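# Slide the orange into the foam net sleeve

## Task

Put the orange inside the foam net sleeve without pulling on the net so hard that it rips, because tearing it costs points.

## Robot and tools

Robot: two arms, left_arm and right_arm, each with a parallel two-finger gripper and a wrist camera. Despite the names, left_arm stands on the +y side. Calibrated base positions in the scene frame: left_arm (+0.016, +0.362, 0) m, right_arm (+0.011, -0.329, 0) m, each turned very slightly about z. A camera stand is fixed behind the arms, and a loose object may now and then get a brief push from outside.

Frames. Scene frame: origin at table-top height, midway between the nominal bases, +x out over the table, +z up. Fixed cameras and the table use the scene frame. Everything about a hand (end_effector_position in metres, end_effector_quat_wxyz, velocities, targets, wrist-camera poses) is given in that arm's own base frame. Offsets run along that arm's base axes, and rotations turn about the Hand target's position. On the gripper, the fingers point along its +z and open and close along its y. end_effector_position is the point between the pads, about 1 cm short of the fingertips. Reported poses can be off by a few cm, more when the arm is stretched far out.

execute_actions(actions, cameras). actions is a list of actions. Each action is a table of at most 15 rows, one row per 1/30 s control step. If a table is shorter than 15 rows, its last row is held for the remaining steps. Each row is one flat list of 14 numbers, all in [-1, 1], covering both arms even if only one moves: dx, dy, dz, rx, ry, rz, opening for left_arm, then the same seven for right_arm. The first six numbers are an offset, not a pose. They count from that arm's Hand target as it stood when the action began, and every row counts from that same start, not from the row before. Scale: 1.0 equals 0.6 m or 180 degrees. rx, ry, rz together form one rotation vector. Because each action starts from the current Hand target, sending the same offset again moves the hand further. Sending six zeros asks the arm to hold, or to return to, its Hand target. opening is absolute: +1 is fully open (0.094 m) and -1 is closed. A 0 here is a real command, so to leave a gripper as it is, resend its present value. cameras lists camera names; ["all"] means all, [] means none. If cameras is omitted, you get all images only when actions is empty.

move(target, speed, blend, opening_speed, grip_force, blocking, cameras). target is one 14-number row laid out as above, or a list of up to 15 such rows. Every row is an offset from the Hand targets at the start of the move, not from the row before. Each gripper follows a straight path and turns the shorter way. The whole move is capped at 10 s. speed: top path speed in m/s, from 0.002 to 2.9, default 0.25. Turns are limited to twice that value in rad/s. Give one number, or one per target. blend: corner rounding in metres, one number or one per target. The default 0 means stop at each corner. opening_speed: the rate at which the commanded opening changes, per second on the -1..+1 scale, at least 0.2. Use it to close gently on soft things. grip_force: force limit per pad in newtons, from 10 to 50 (50 is full force). Give one number or one per arm. It stays set until changed, and lower values close slowly. blocking=false returns after about 0.5 s while the move carries on. Paths do not avoid obstacles or the other arm. Hands lag and overshoot more at higher speed. Do not route a path close by an arm's own base; go around it. The result adds a move: line giving the ending (done, off_target, moving, held, fault) and the limits that acted (paced = the pose was clipped, held = steps were withheld).

wait(seconds): 0 to 10 s; the robot keeps its last command, and a running move continues. stop(): brakes a running move. zoom_image(camera, region): camera is one of cam_high, cam_low, cam_left_wrist, cam_right_wrist; region is [x0, y0, x1, y1] in pixels from the top-left corner, at most 504 by 504. Only cameras in the newest image set can be zoomed. Images are 896x504 from cam_high, cam_left_wrist and cam_right_wrist. read_manual(section): licence texts only; it does not move anything. finished_scene(scene): ends the current scene, given its number, and cannot be undone. The orange must stay in the sleeve without the robot holding it.

Result lines. Hand target is the last commanded pose after clipping, and the next offsets count from it. The gripper often rests short of it; looking or waiting does not close that gap, so send the missing distance as an offset. Tool commands gives each gripper's present command. grip_measured is the measured finger opening on the -1..+1 scale, reading up to about 2.5 mm wide when empty. The last Joint positions entry is the opening in metres. Joint torques include the arm's own weight and carry offsets and noise. Joints 1 to 3 wrap at ±28 N m. Joint velocities may say within noise. After an action call, step readings list some intermediate hand positions.

Control behaviour. Each step, the commanded orientation is clipped to within 40 degrees of the measured one. Friction and gravity can leave a hand short, low or tilted, and small moves may drift sideways, so check the pose after each move and correct it. An arm blocked by something keeps pushing until it is commanded back off. The fingers squeeze hard (around 50 to 64 N per pad), and the squeeze jumps to the limit once the fingers go past the first touch. On the soft orange and the fragile net, close slowly and use a low grip_force. To release, command an opening well above grip_measured.

Avoid: letting the arms, grippers or wrist cameras touch or press on each other, including one gripper closing on the other's fingers; fast hits, especially on fixed or heavy things; hard presses; dropping or releasing anything while it moves; tearing the net; and letting anything leave the table. Watch motor heat from holding loads, long reach or pushing at an unreachable pose. At 75 °C a MOTOR HOT line appears. At 90 °C the arm folds up and stays idle, sometimes without a prior warning. At 100 °C the arm goes limp. Smooth, quick, low-effort motion is preferred, and the scene keeps running while you think.

Each tool is called after "Request:" as name(argument=value, ...), one argument or row to a line, values as JSON.

## Session

Request:
execute_actions(
  actions=[],
)

Scene clock: 0.00 s.
left_arm: end_effector_position=(+0.2515, -0.2675, +0.0814) grip_measured=-0.987 end_effector_quat_wxyz=(+0.261, +0.084, +0.764, -0.584) | right_arm: end_effector_position=(+0.2617, +0.3377, +0.0855) grip_measured=-0.982 end_effector_quat_wxyz=(-0.628, +0.703, -0.324, -0.071)
Joint positions: left_arm=[-0.483 1.781 0.286 1.24 0.761 -0.863 0.001] | right_arm=[0.701 1.859 0.48 1.144 -0.538 -1.148 0.001]
Joint velocities: within noise
Joint torques (N m): no reading
Heat: left arm: 27 °C; right arm: 24 °C.
Hand target: left_arm +0.2537, -0.2684, +0.0871; +0.269, +0.089, +0.759, -0.586 | right_arm +0.2628, +0.3377, +0.0863; -0.628, +0.703, -0.325, -0.070
Tool commands: left_gripper/opening=-1.0 right_gripper/opening=-1.0

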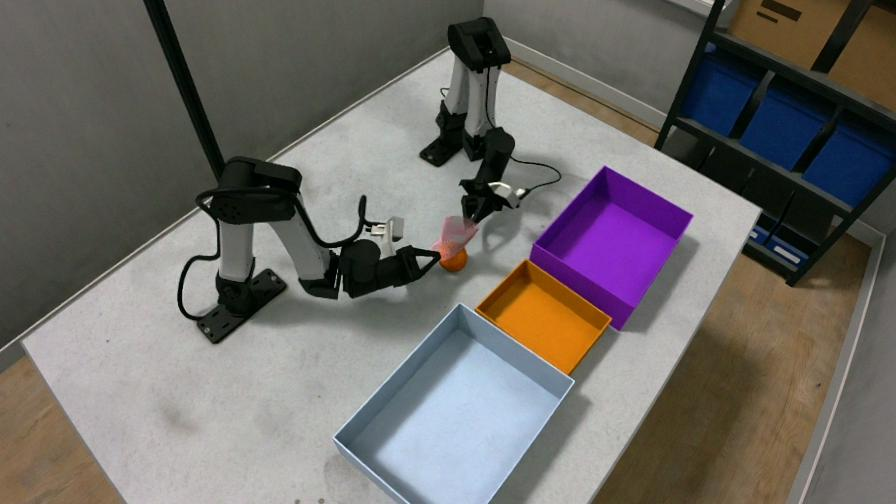

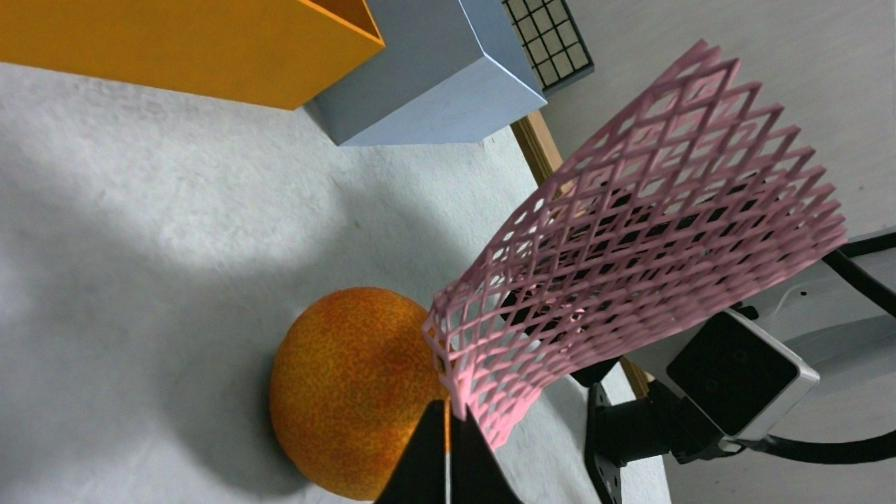

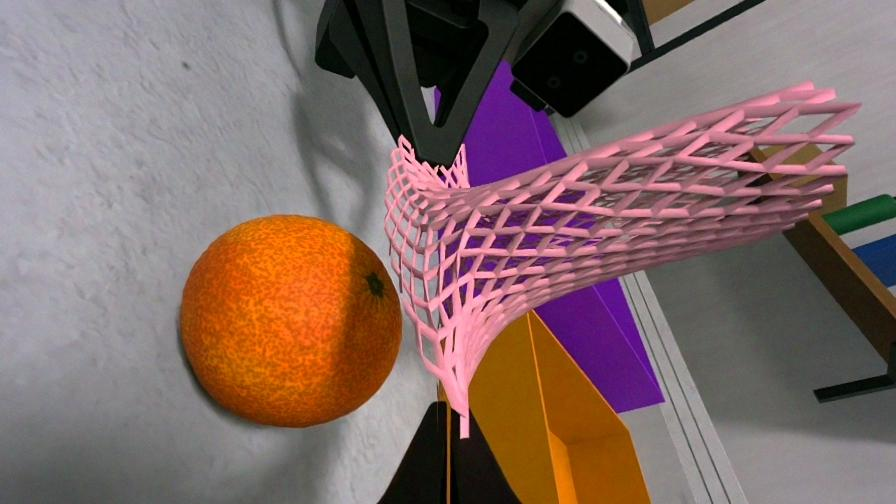

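Request:
zoom_image(
  camera="cam_high",
  region=[380, 170, 540, 290],
)

Request:
zoom_image(
  camera="cam_right_wrist",
  region=[360, 60, 864, 500],
)

Request:
zoom_image(
  camera="cam_left_wrist",
  region=[380, 20, 880, 500],
)

Scaled by 3.150.

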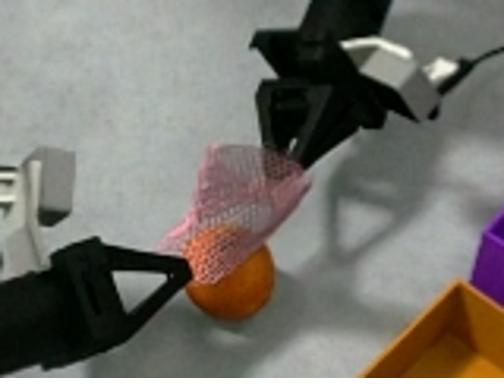

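Scaled by 1.000.

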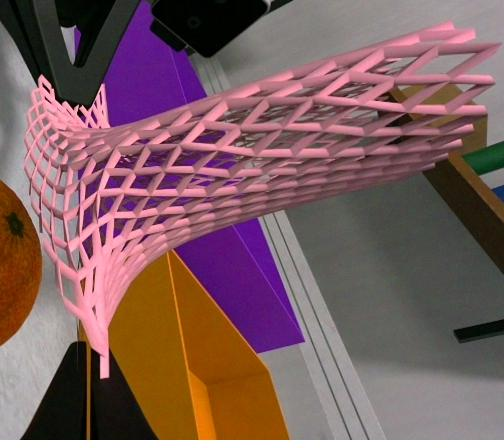

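Scaled by 1.008.

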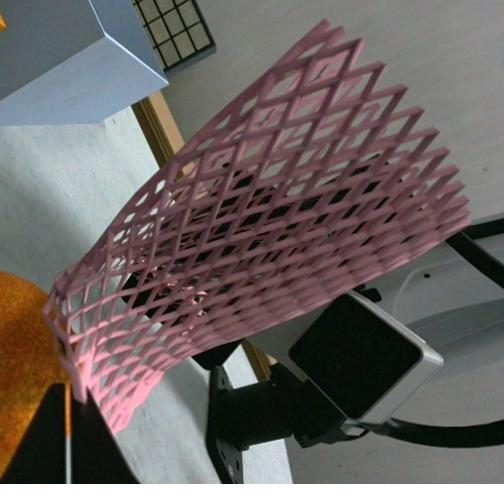

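Request:
move(
  target=[0,0,-0.035,0,0,0,-1,0,0,-0.035,0,0,0,-1],
  speed=0.08,
  cameras=["all"],
)

Scene clock: 9.13 s.
left_arm: end_effector_position=(+0.2530, -0.2683, +0.0651) grip_measured=-0.987 end_effector_quat_wxyz=(+0.264, +0.086, +0.762, -0.585) | right_arm: end_effector_position=(+0.2634, +0.3391, +0.0713) grip_measured=-0.982 end_effector_quat_wxyz=(-0.633, +0.701, -0.321, -0.069)
Joint positions: left_arm=[-0.483 1.917 0.286 1.385 0.761 -0.863 0.001] | right_arm=[0.701 1.954 0.48 1.253 -0.538 -1.148 0.001]
Joint torques (N m): left_arm=[-0.02 -4.63 2.74 2.14 -0.01 0.11] | right_arm=[-0.13 -5.96 3.12 2.05 0.08 0.15]
Heat: left arm: 28 °C; right arm: 27 °C.
Hand target: left_arm +0.2538, -0.2684, +0.0660; +0.269, +0.089, +0.759, -0.586 | right_arm +0.2628, +0.3377, +0.0652; -0.628, +0.703, -0.325, -0.070
Off the commanded pose: left_arm 0.001 m, 1 deg | right_arm 0.006 m, 1 deg.
move: done
camera_calibration:
cam_left_wrist: T_world_to_cam=[[-0.448849, -0.298072, 0.84243, -0.0192834], [-0.891036, 0.220753, -0.396639, 0.352456], [-0.0677421, -0.928666, -0.364677, -0.118875], [0, 0, 0, 1]] pos_world=[0.297343, -0.193948, 0.112692]
cam_right_wrist: T_world_to_cam=[[0.536729, -0.0237361, 0.843421, -0.19413], [0.572681, -0.72385, -0.384809, 0.162291], [0.619644, 0.689549, -0.374918, -0.280393], [0, 0, 0, 1]] pos_world=[0.184998, 0.306211, 0.12106]

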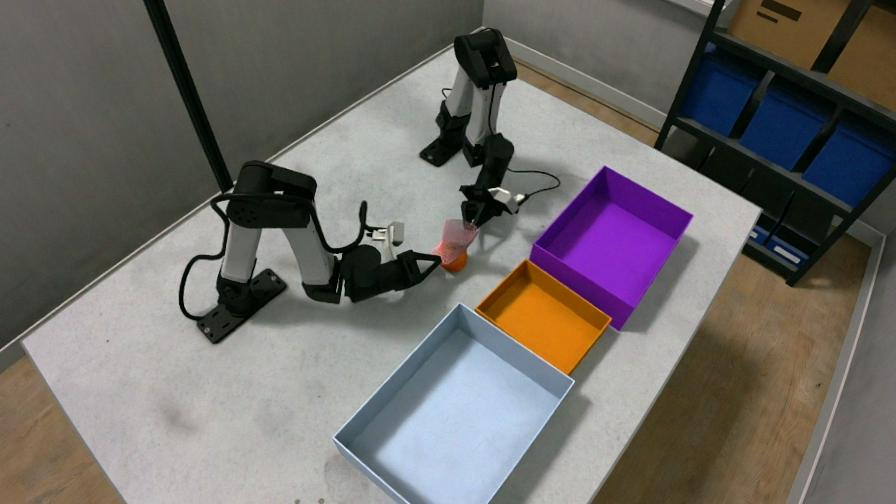

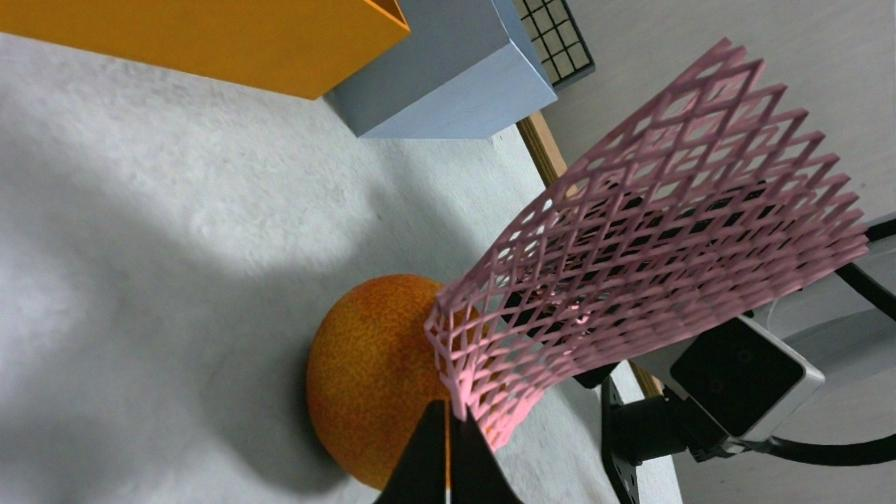

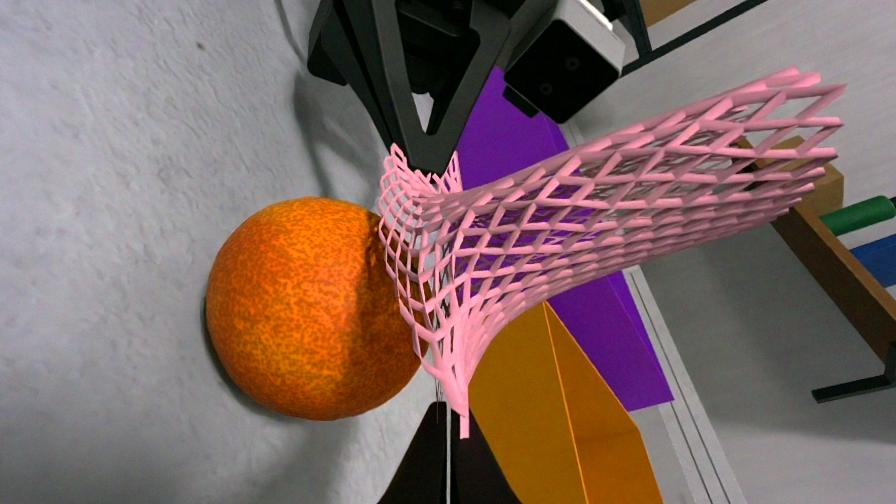

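Request:
move(
  target=[0,0,-0.02,0,0,0,-1,0,0,-0.027,0,0,0,-1],
  speed=0.08,
  cameras=["cam_left_wrist","cam_right_wrist"],
)

Scene clock: 10.70 s.
left_arm: end_effector_position=(+0.2527, -0.2682, +0.0538) grip_measured=-0.987 end_effector_quat_wxyz=(+0.265, +0.087, +0.761, -0.586) | right_arm: end_effector_position=(+0.2636, +0.3393, +0.0573) grip_measured=-0.982 end_effector_quat_wxyz=(-0.636, +0.699, -0.318, -0.068)
Joint positions: left_arm=[-0.483 2.006 0.286 1.478 0.761 -0.863 0.001] | right_arm=[0.701 2.041 0.48 1.349 -0.538 -1.148 0.001]
Joint torques (N m): left_arm=[-0.02 -4.77 2.52 2.1 -0.02 0.11] | right_arm=[-0.18 -6.24 2.69 2.06 0.1 0.19]
Heat: left arm: 28 °C; right arm: 27 °C.
Hand target: left_arm +0.2538, -0.2684, +0.0539; +0.269, +0.089, +0.759, -0.586 | right_arm +0.2629, +0.3377, +0.0491; -0.628, +0.703, -0.325, -0.070
Off the commanded pose: left_arm 0.001 m, 1 deg | right_arm 0.008 m, 1 deg.
move: done
camera_calibration:
cam_left_wrist: T_world_to_cam=[[-0.451434, -0.2967, 0.841532, -0.00877726], [-0.889818, 0.220039, -0.399758, 0.347285], [-0.0665619, -0.929275, -0.363342, -0.123355], [0, 0, 0, 1]] pos_world=[0.296847, -0.193651, 0.101396]
cam_right_wrist: T_world_to_cam=[[0.53104, -0.0284474, 0.846869, -0.179554], [0.575286, -0.721688, -0.384984, 0.155496], [0.622127, 0.691634, -0.36688, -0.287718], [0, 0, 0, 1]] pos_world=[0.184893, 0.306107, 0.106364]
Images, in order (width x height): cam_left_wrist 896x504, cam_right_wrist 896x504.

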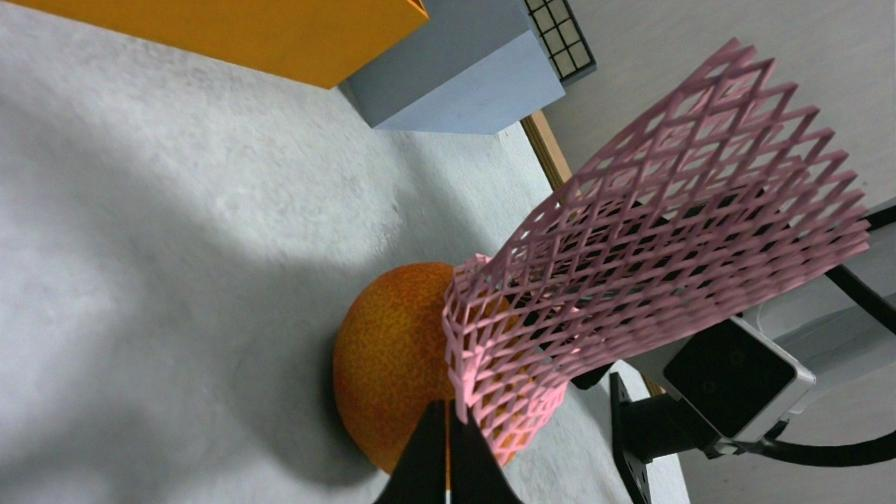

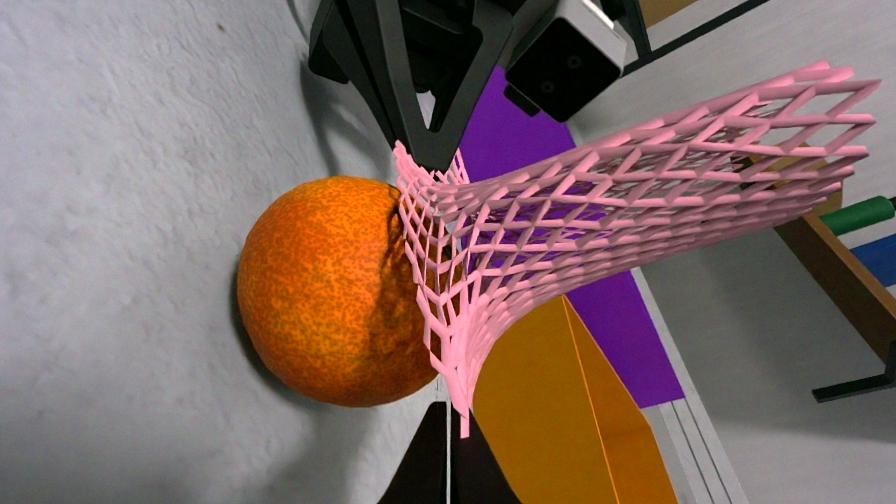

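Request:
zoom_image(
  camera="cam_left_wrist",
  region=[320, 220, 640, 500],
)

Request:
zoom_image(
  camera="cam_right_wrist",
  region=[300, 120, 600, 440],
)

Scaled by 1.575.

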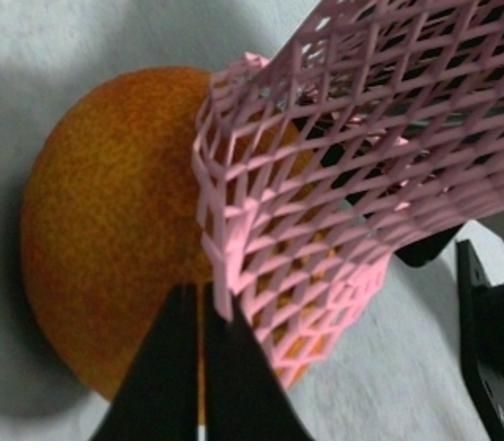

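Scaled by 1.575.

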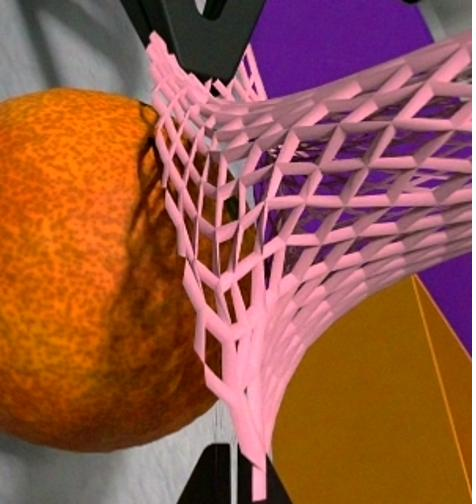

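Request:
move(
  target=[0,0,-0.022,0,0,0,-1,0,0,-0.018,0,0,0,-1],
  speed=0.08,
  cameras=["cam_left_wrist","cam_right_wrist"],
)

Request:
zoom_image(
  camera="cam_left_wrist",
  region=[320, 220, 640, 500],
)

Request:
zoom_image(
  camera="cam_right_wrist",
  region=[300, 120, 600, 440],
)

Scene clock: 12.60 s.
left_arm: end_effector_position=(+0.2508, -0.2678, +0.0436) grip_measured=-0.987 end_effector_quat_wxyz=(+0.264, +0.089, +0.760, -0.587) | right_arm: end_effector_position=(+0.2632, +0.3390, +0.0482) grip_measured=-0.982 end_effector_quat_wxyz=(-0.639, +0.698, -0.316, -0.066)
Joint positions: left_arm=[-0.483 2.085 0.286 1.558 0.766 -0.863 0.001] | right_arm=[0.701 2.1 0.48 1.415 -0.538 -1.148 0.001]
Joint torques (N m): left_arm=[0.05 -4.67 2.81 1.95 -0.05 0.18] | right_arm=[-0.08 -6.05 2.77 1.99 0.1 0.14]
Heat: left arm: 29 °C; right arm: 28 °C.
Hand target: left_arm +0.2538, -0.2684, +0.0408; +0.269, +0.089, +0.759, -0.586 | right_arm +0.2628, +0.3377, +0.0382; -0.628, +0.703, -0.325, -0.070
Off the commanded pose: left_arm 0.004 m, 1 deg | right_arm 0.010 m, 2 deg.
joint read past its limit (left arm) — joint 4 (wrist pitch), upper limit.
joint sent to its limit (left arm) — joint 4 (wrist pitch), upper limit. The joint targets still meet the commanded pose.
move: done
camera_calibration:
cam_left_wrist: T_world_to_cam=[[-0.45314, -0.293443, 0.841758, 0.000469441], [-0.888641, 0.223455, -0.40048, 0.342133], [-0.070577, -0.929494, -0.362022, -0.126033], [0, 0, 0, 1]] pos_world=[0.295351, -0.193461, 0.0909957]
cam_right_wrist: T_world_to_cam=[[0.526372, -0.0324786, 0.849634, -0.169211], [0.577396, -0.719869, -0.385231, 0.150826], [0.624137, 0.69335, -0.360166, -0.292095], [0, 0, 0, 1]] pos_world=[0.184289, 0.305603, 0.0966679]
Images, in order (width x height): cam_left_wrist 896x504, cam_right_wrist 896x504.

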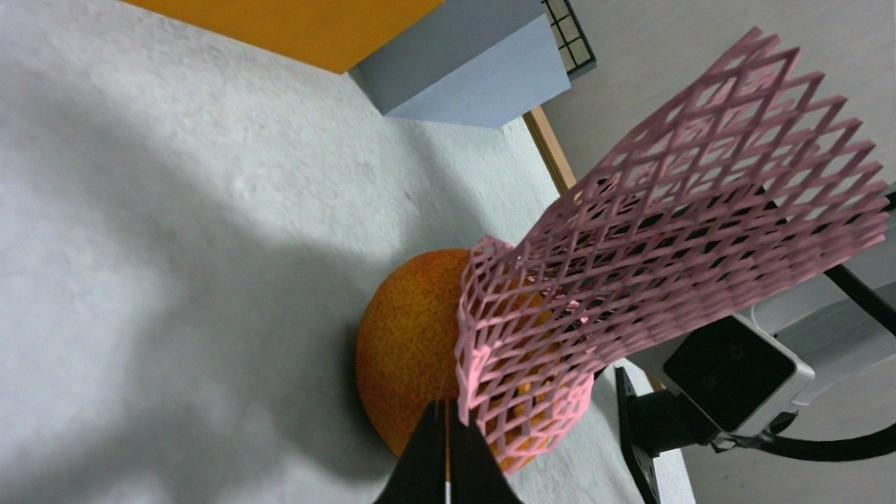

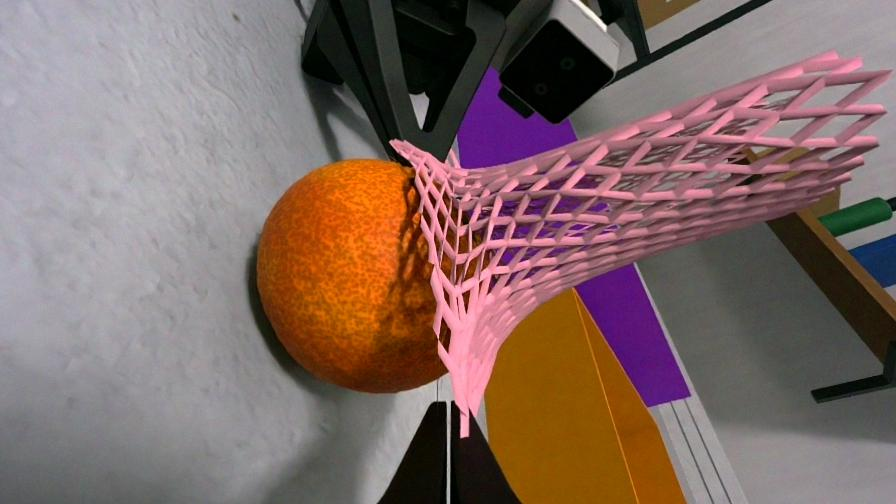

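Scaled by 1.575.

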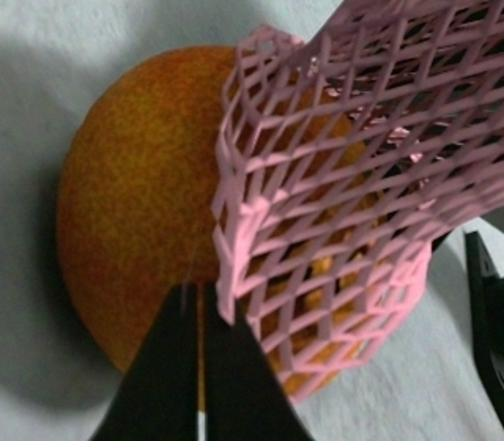

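Scaled by 1.575.

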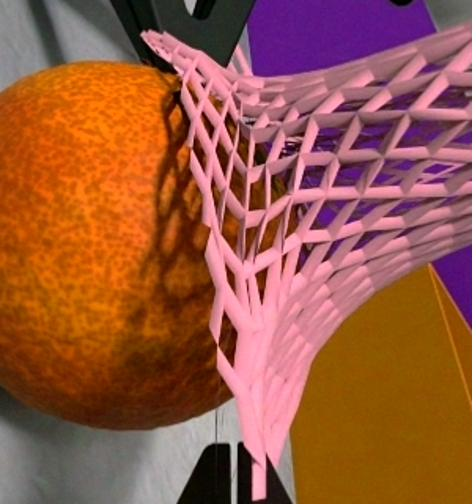

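Request:
move(
  target=[0,0,-0.015,0.157,0.05,0,-1,0,0,-0.02,-0.155,0.051,0,-1],
  speed=0.08,
  cameras=["cam_left_wrist","cam_right_wrist"],
)

Request:
zoom_image(
  camera="cam_left_wrist",
  region=[320, 220, 640, 500],
)

Request:
zoom_image(
  camera="cam_right_wrist",
  region=[300, 120, 600, 440],
)

Scene clock: 17.57 s.
left_arm: end_effector_position=(+0.2520, -0.2706, +0.0322) grip_measured=-0.988 end_effector_quat_wxyz=(+0.178, +0.106, +0.890, -0.406) | right_arm: end_effector_position=(+0.2628, +0.3425, +0.0295) grip_measured=-0.982 end_effector_quat_wxyz=(-0.431, +0.819, -0.374, -0.055)
Joint positions: left_arm=[-0.579 1.614 0.538 0.292 0.535 -0.569 0.001] | right_arm=[0.762 1.798 0.744 0.317 -0.39 -1.347 0.001]
Joint torques (N m): left_arm=[-0.47 -6.39 6.28 1.26 -0.24 0.22] | right_arm=[0.43 -8.55 6.38 1.09 0.27 0.08]
Heat: left arm: 29 °C; right arm: 28 °C.
Hand target: left_arm +0.2539, -0.2684, +0.0319; +0.180, +0.106, +0.898, -0.389 | right_arm +0.2628, +0.3377, +0.0261; -0.412, +0.826, -0.381, -0.045
Off the commanded pose: left_arm 0.003 m, 2 deg | right_arm 0.006 m, 3 deg.
move: off_target (right_arm)
camera_calibration:
cam_left_wrist: T_world_to_cam=[[-0.340683, -0.645138, 0.683909, -0.108704], [-0.926498, 0.354012, -0.127583, 0.375246], [-0.159803, -0.677106, -0.718325, -0.0304406], [0, 0, 0, 1]] pos_world=[0.305766, -0.223582, 0.100352]
cam_right_wrist: T_world_to_cam=[[0.661514, 0.332761, 0.672063, -0.308407], [0.53919, -0.8339, -0.117835, 0.187701], [0.521223, 0.440319, -0.731058, -0.176423], [0, 0, 0, 1]] pos_world=[0.194765, 0.336831, 0.100412]
Images, in order (width x height): cam_left_wrist 896x504, cam_right_wrist 896x504.

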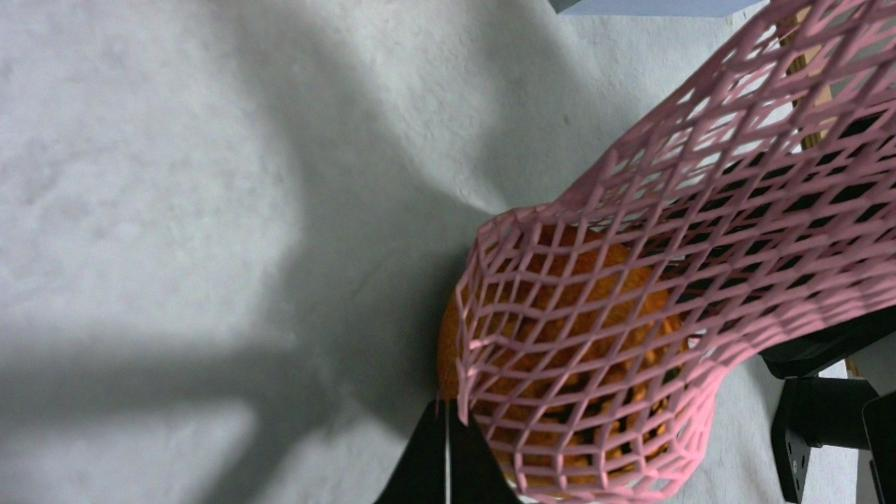

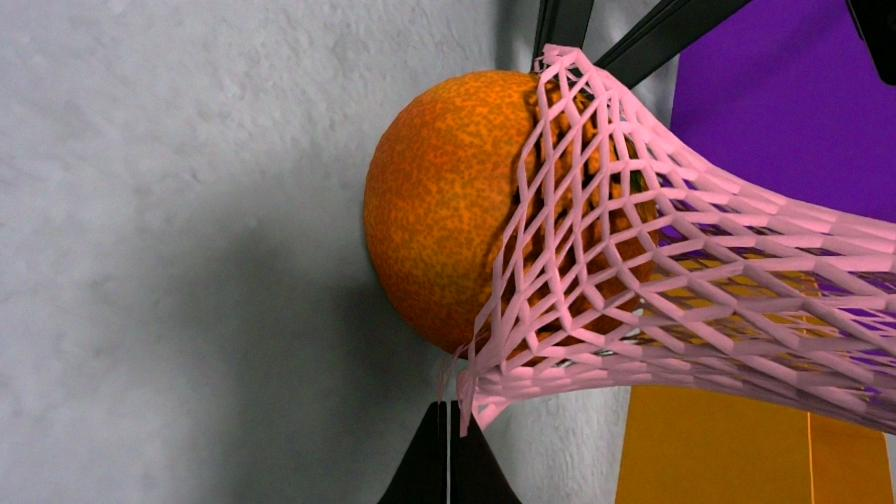

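Scaled by 1.575.

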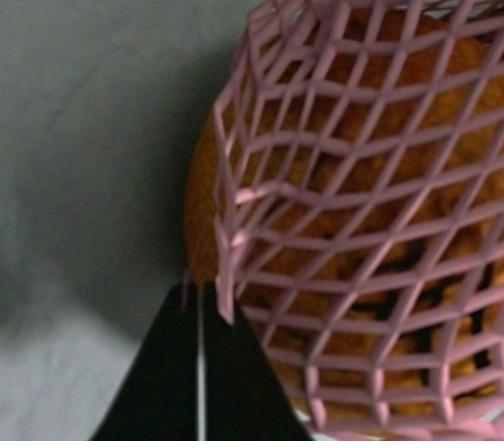

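Scaled by 1.575.

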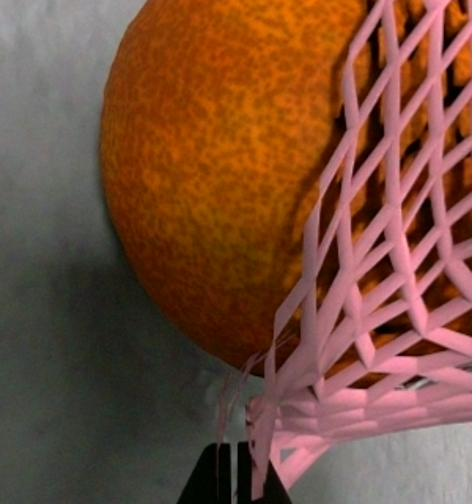

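Request:
move(
  target=[-0.013,0,-0.018,0,0,0,-1,-0.013,-0.004,-0.016,0,-0.14,0,-1],
  speed=0.06,
  cameras=["all"],
)

Request:
zoom_image(
  camera="cam_high",
  region=[380, 170, 540, 290],
)

Scene clock: 24.07 s.
left_arm: end_effector_position=(+0.2508, -0.2731, +0.0318) grip_measured=-0.988 end_effector_quat_wxyz=(+0.186, +0.111, +0.889, -0.403) | right_arm: end_effector_position=(+0.2584, +0.3434, +0.0332) grip_measured=-0.982 end_effector_quat_wxyz=(-0.510, +0.804, -0.277, +0.131)
Joint positions: left_arm=[-0.595 1.614 0.529 0.316 0.515 -0.569 0.001] | right_arm=[0.891 1.846 0.515 0.867 -0.087 -1.533 0.001]
Joint torques (N m): left_arm=[-0.65 -4.66 3.63 1.66 -0.16 0.08] | right_arm=[0.54 -5.52 2.81 1.9 0.36 0.07]
Heat: left arm: 29 °C; right arm: 28 °C.
Hand target: left_arm +0.2459, -0.2684, +0.0210; +0.180, +0.106, +0.898, -0.388 | right_arm +0.2551, +0.3353, +0.0167; -0.486, +0.816, -0.282, +0.137
Off the commanded pose: left_arm 0.013 m, 2 deg | right_arm 0.019 m, 3 deg.
move: off_target (left_arm, right_arm)
camera_calibration:
cam_left_wrist: T_world_to_cam=[[-0.355226, -0.646538, 0.675132, -0.106908], [-0.923124, 0.356327, -0.144474, 0.375353], [-0.14716, -0.674552, -0.723411, -0.0348577], [0, 0, 0, 1]] pos_world=[0.303391, -0.226382, 0.10119]
cam_right_wrist: T_world_to_cam=[[0.30918, 0.311928, 0.898392, -0.217609], [0.521906, -0.845364, 0.113903, 0.191882], [0.794998, 0.43366, -0.424167, -0.250309], [0, 0, 0, 1]] pos_world=[0.166132, 0.338637, 0.0674695]

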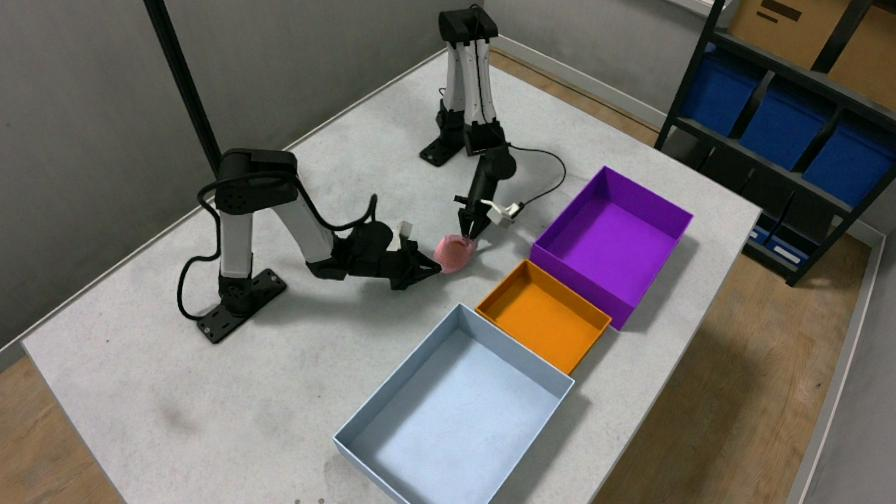

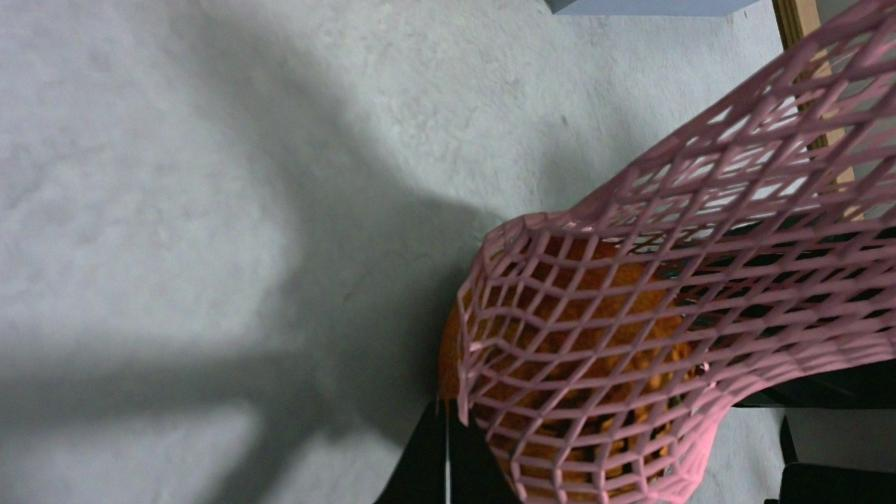

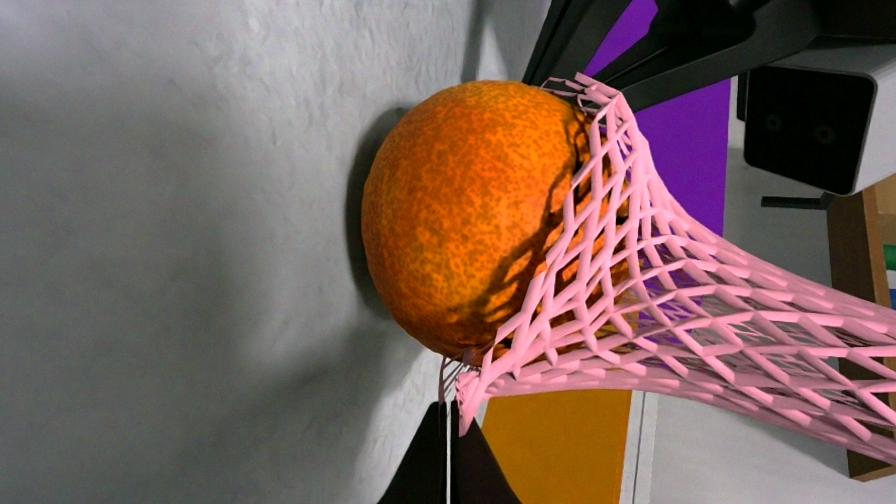

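Scaled by 3.150.

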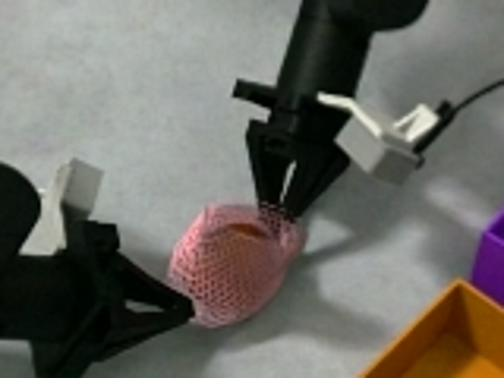

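Request:
move(
  target=[-0.02,0.0,-0.005,0,-0.08,0,-1,-0.02,0.0,0,0,-0.06,0,-1],
  speed=0.06,
  cameras=["all"],
)

Request:
zoom_image(
  camera="cam_high",
  region=[380, 170, 540, 290],
)

Scene clock: 28.00 s.
left_arm: end_effector_position=(+0.2385, -0.2733, +0.0277) grip_measured=-0.988 end_effector_quat_wxyz=(+0.295, +0.151, +0.860, -0.387) | right_arm: end_effector_position=(+0.2456, +0.3432, +0.0323) grip_measured=-0.982 end_effector_quat_wxyz=(-0.534, +0.786, -0.232, +0.207)
Joint positions: left_arm=[-0.694 1.614 0.339 0.684 0.336 -0.527 0.001] | right_arm=[0.972 1.946 0.427 1.169 0.054 -1.634 0.001]
Joint torques (N m): left_arm=[-0.62 -4.11 3.17 1.85 -0.22 0.22] | right_arm=[0.24 -5.39 2.13 1.91 0.35 0.05]
Heat: left arm: 29 °C; right arm: 29 °C.
Hand target: left_arm +0.2339, -0.2684, +0.0180; +0.291, +0.154, +0.868, -0.372 | right_arm +0.2430, +0.3354, +0.0166; -0.510, +0.800, -0.235, +0.213
Off the commanded pose: left_arm 0.012 m, 2 deg | right_arm 0.018 m, 3 deg.
move: off_target (left_arm, right_arm)
camera_calibration:
cam_left_wrist: T_world_to_cam=[[-0.496855, -0.65149, 0.573321, -0.0733621], [-0.86685, 0.341127, -0.363598, 0.35198], [0.0413048, -0.677638, -0.734234, -0.0852835], [0, 0, 0, 1]] pos_world=[0.272186, -0.225656, 0.107421]
cam_right_wrist: T_world_to_cam=[[0.139414, 0.306857, 0.94149, -0.170757], [0.484922, -0.850126, 0.205273, 0.20635], [0.863374, 0.427931, -0.267321, -0.260367], [0, 0, 0, 1]] pos_world=[0.148537, 0.33924, 0.048806]

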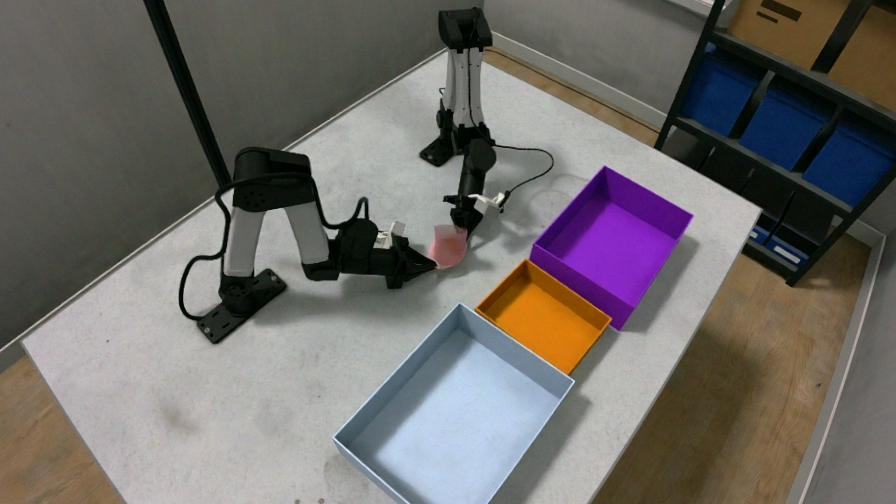

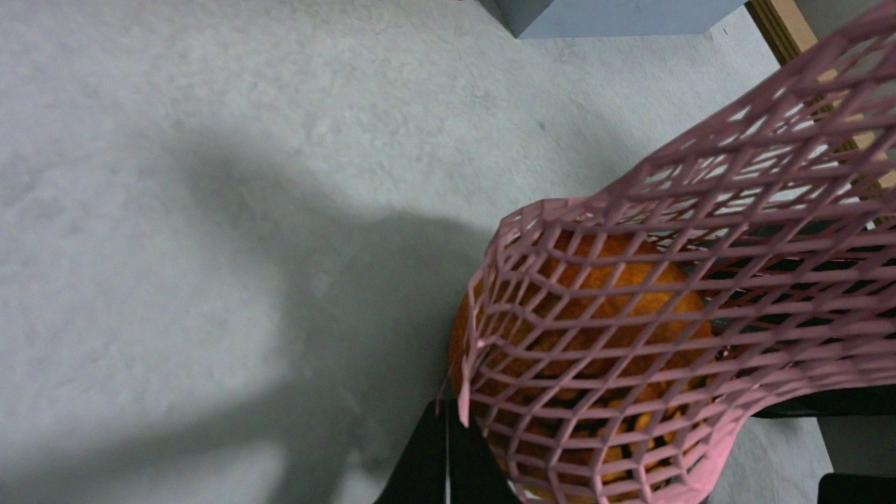

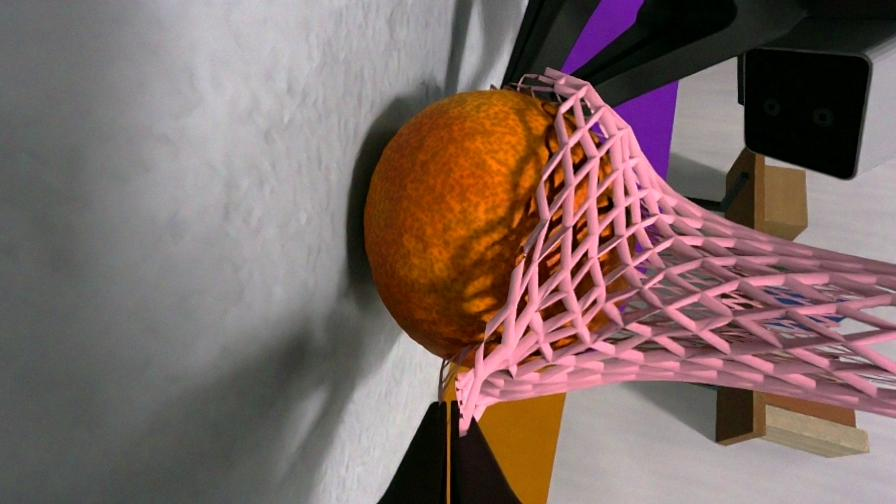

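Scaled by 3.150.

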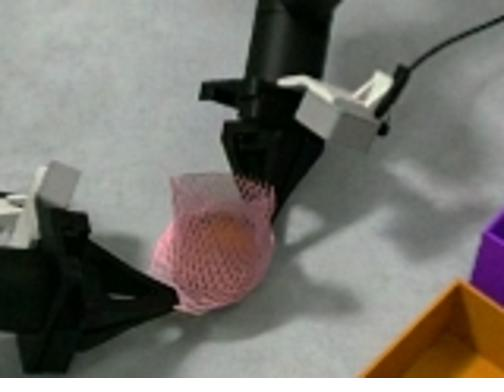

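Request:
move(
  target=[-0.022,0.0,-0.007,0,-0.05,0,-1,-0.022,0.0,-0.006,0,0,0,-1],
  speed=0.06,
  cameras=["all"],
)

Request:
zoom_image(
  camera="cam_high",
  region=[380, 170, 540, 290],
)

Scene clock: 30.90 s.
left_arm: end_effector_position=(+0.2255, -0.2734, +0.0248) grip_measured=-0.988 end_effector_quat_wxyz=(+0.366, +0.178, +0.833, -0.374) | right_arm: end_effector_position=(+0.2337, +0.3431, +0.0307) grip_measured=-0.982 end_effector_quat_wxyz=(-0.535, +0.785, -0.227, +0.215)
Joint positions: left_arm=[-0.784 1.691 0.22 0.99 0.198 -0.483 0.001] | right_arm=[1.015 1.956 0.397 1.216 0.102 -1.635 0.001]
Joint torques (N m): left_arm=[-0.61 -3.3 2.44 1.94 -0.23 0.2] | right_arm=[0.31 -5.09 1.77 1.84 0.34 0.23]
Heat: left arm: 30 °C; right arm: 29 °C.
Hand target: left_arm +0.2207, -0.2684, +0.0138; +0.358, +0.183, +0.842, -0.359 | right_arm +0.2299, +0.3353, +0.0130; -0.510, +0.799, -0.235, +0.213
Off the commanded pose: left_arm 0.013 m, 2 deg | right_arm 0.020 m, 3 deg.
move: off_target (left_arm, right_arm)
camera_calibration:
cam_left_wrist: T_world_to_cam=[[-0.578242, -0.653495, 0.488448, -0.0583754], [-0.799288, 0.333675, -0.4998, 0.325808], [0.163634, -0.679415, -0.715275, -0.115514], [0, 0, 0, 1]] pos_world=[0.245561, -0.225344, 0.108728]
cam_right_wrist: T_world_to_cam=[[0.122462, 0.309455, 0.942996, -0.164483], [0.480114, -0.850044, 0.216602, 0.213079], [0.868616, 0.426219, -0.252672, -0.251546], [0, 0, 0, 1]] pos_world=[0.136338, 0.339241, 0.0453952]

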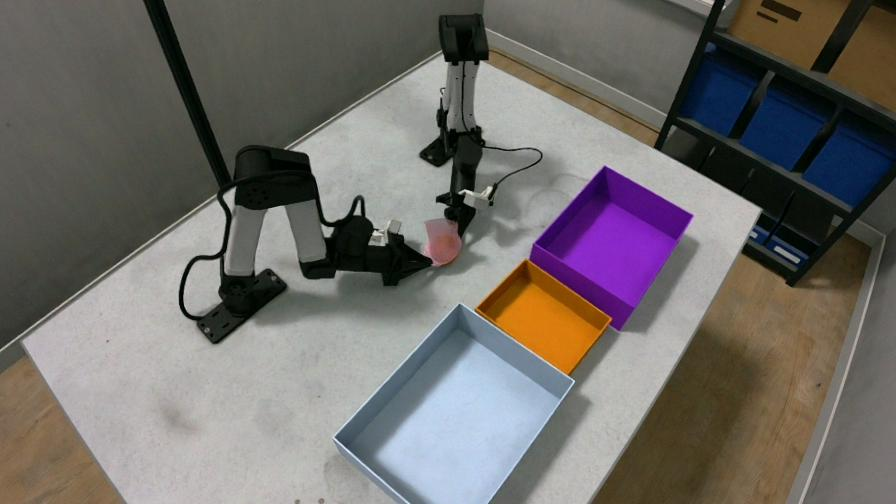

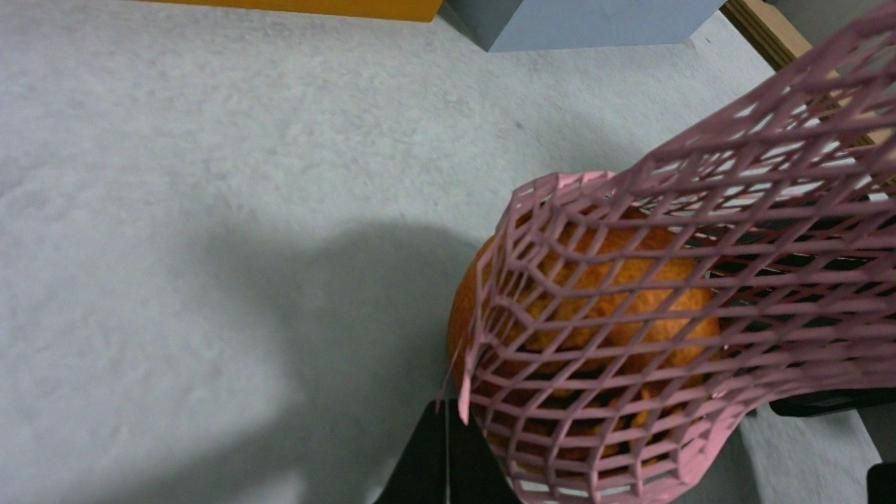

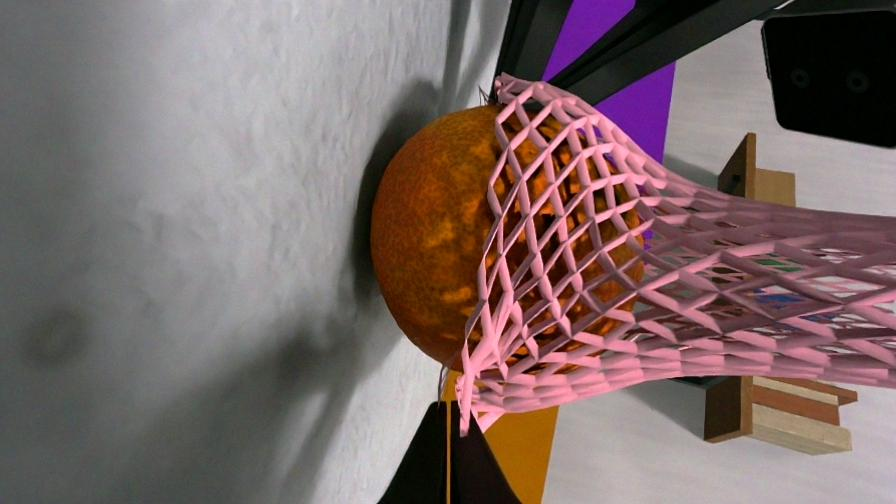

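Scaled by 3.150.

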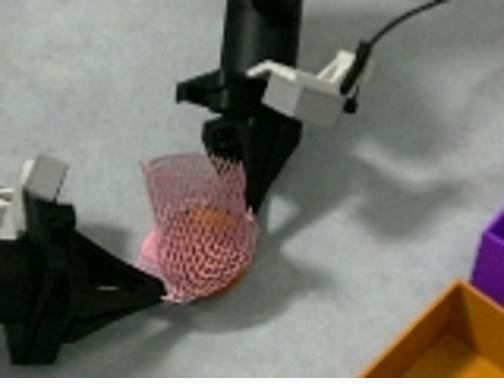

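Request:
move(
  target=[-0.006,0.0,-0.014,0,-0.0,0,-1,-0.008,0.0,-0.018,0,-0.03,0,-1],
  speed=0.06,
  cameras=["all"],
)

Request:
zoom_image(
  camera="cam_high",
  region=[380, 170, 540, 290],
)

Scene clock: 33.13 s.
left_arm: end_effector_position=(+0.2233, -0.2732, +0.0174) grip_measured=-0.988 end_effector_quat_wxyz=(+0.371, +0.179, +0.832, -0.372) | right_arm: end_effector_position=(+0.2298, +0.3452, +0.0316) grip_measured=-0.982 end_effector_quat_wxyz=(-0.565, +0.758, -0.210, +0.250)
Joint positions: left_arm=[-0.796 1.756 0.204 1.079 0.182 -0.483 0.001] | right_arm=[1.052 2.098 0.376 1.481 0.163 -1.678 0.001]
Joint torques (N m): left_arm=[-0.72 -3.37 2.15 1.9 -0.18 0.12] | right_arm=[0.58 -4.57 0.57 1.55 0.3 0.07]
Heat: left arm: 30 °C; right arm: 29 °C.
Hand target: left_arm +0.2171, -0.2683, +0.0054; +0.358, +0.183, +0.843, -0.359 | right_arm +0.2251, +0.3353, +0.0023; -0.521, +0.789, -0.211, +0.250
Off the commanded pose: left_arm 0.014 m, 2 deg | right_arm 0.031 m, 6 deg.
move: off_target (left_arm, right_arm)
camera_calibration:
cam_left_wrist: T_world_to_cam=[[-0.581732, -0.655143, 0.482054, -0.0553956], [-0.794755, 0.331727, -0.508254, 0.318882], [0.173068, -0.678782, -0.713654, -0.122226], [0, 0, 0, 1]] pos_world=[0.242361, -0.225039, 0.101549]
cam_right_wrist: T_world_to_cam=[[0.02994, 0.258761, 0.965477, -0.127475], [0.449651, -0.866144, 0.218194, 0.229005], [0.892702, 0.427595, -0.142285, -0.258437], [0, 0, 0, 1]] pos_world=[0.131551, 0.341843, 0.0363351]

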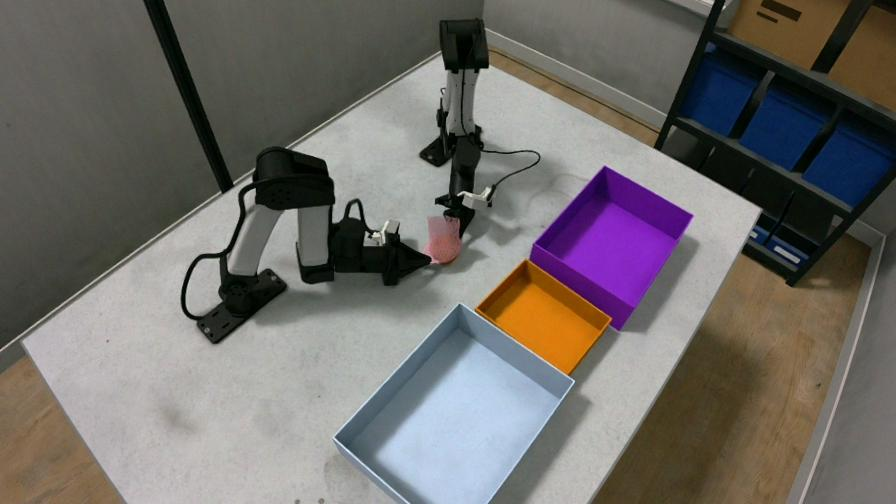

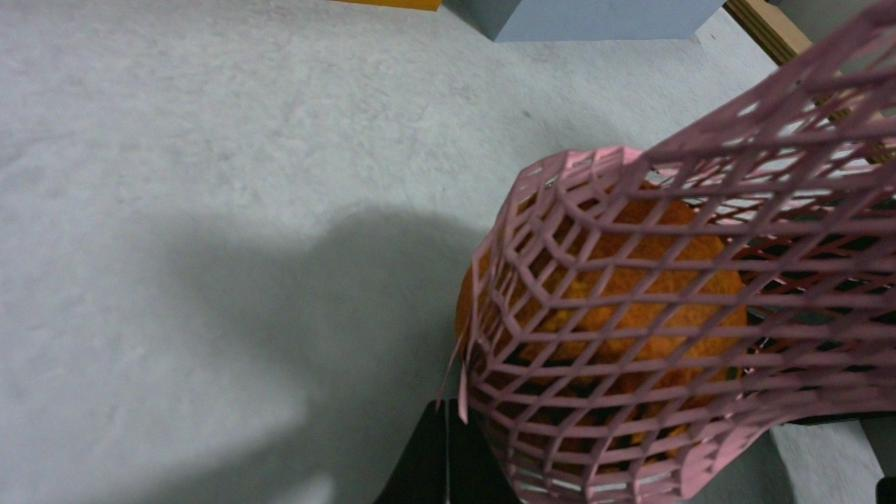

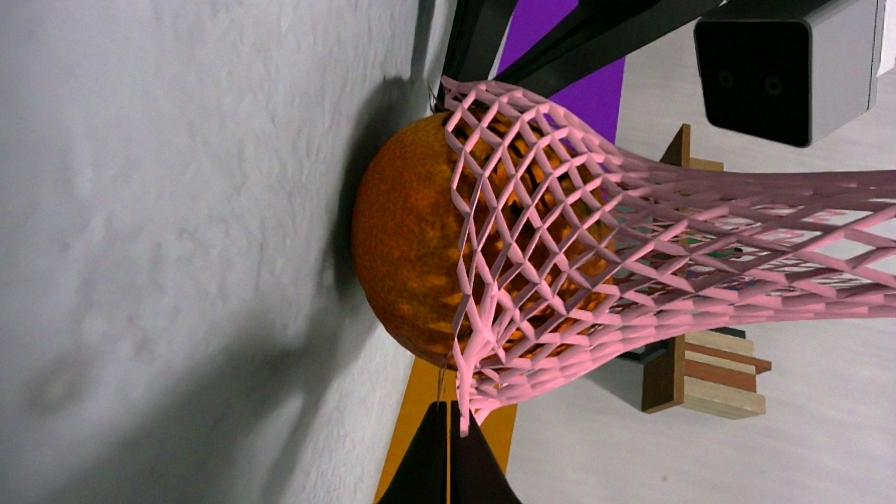

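Scaled by 3.150.

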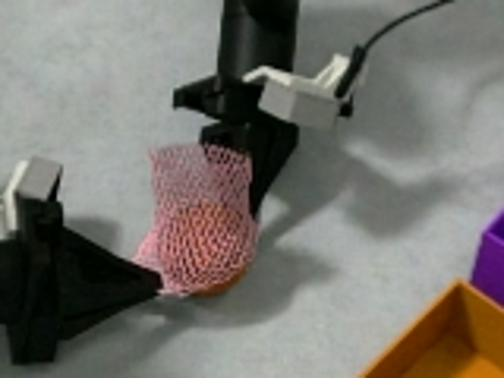

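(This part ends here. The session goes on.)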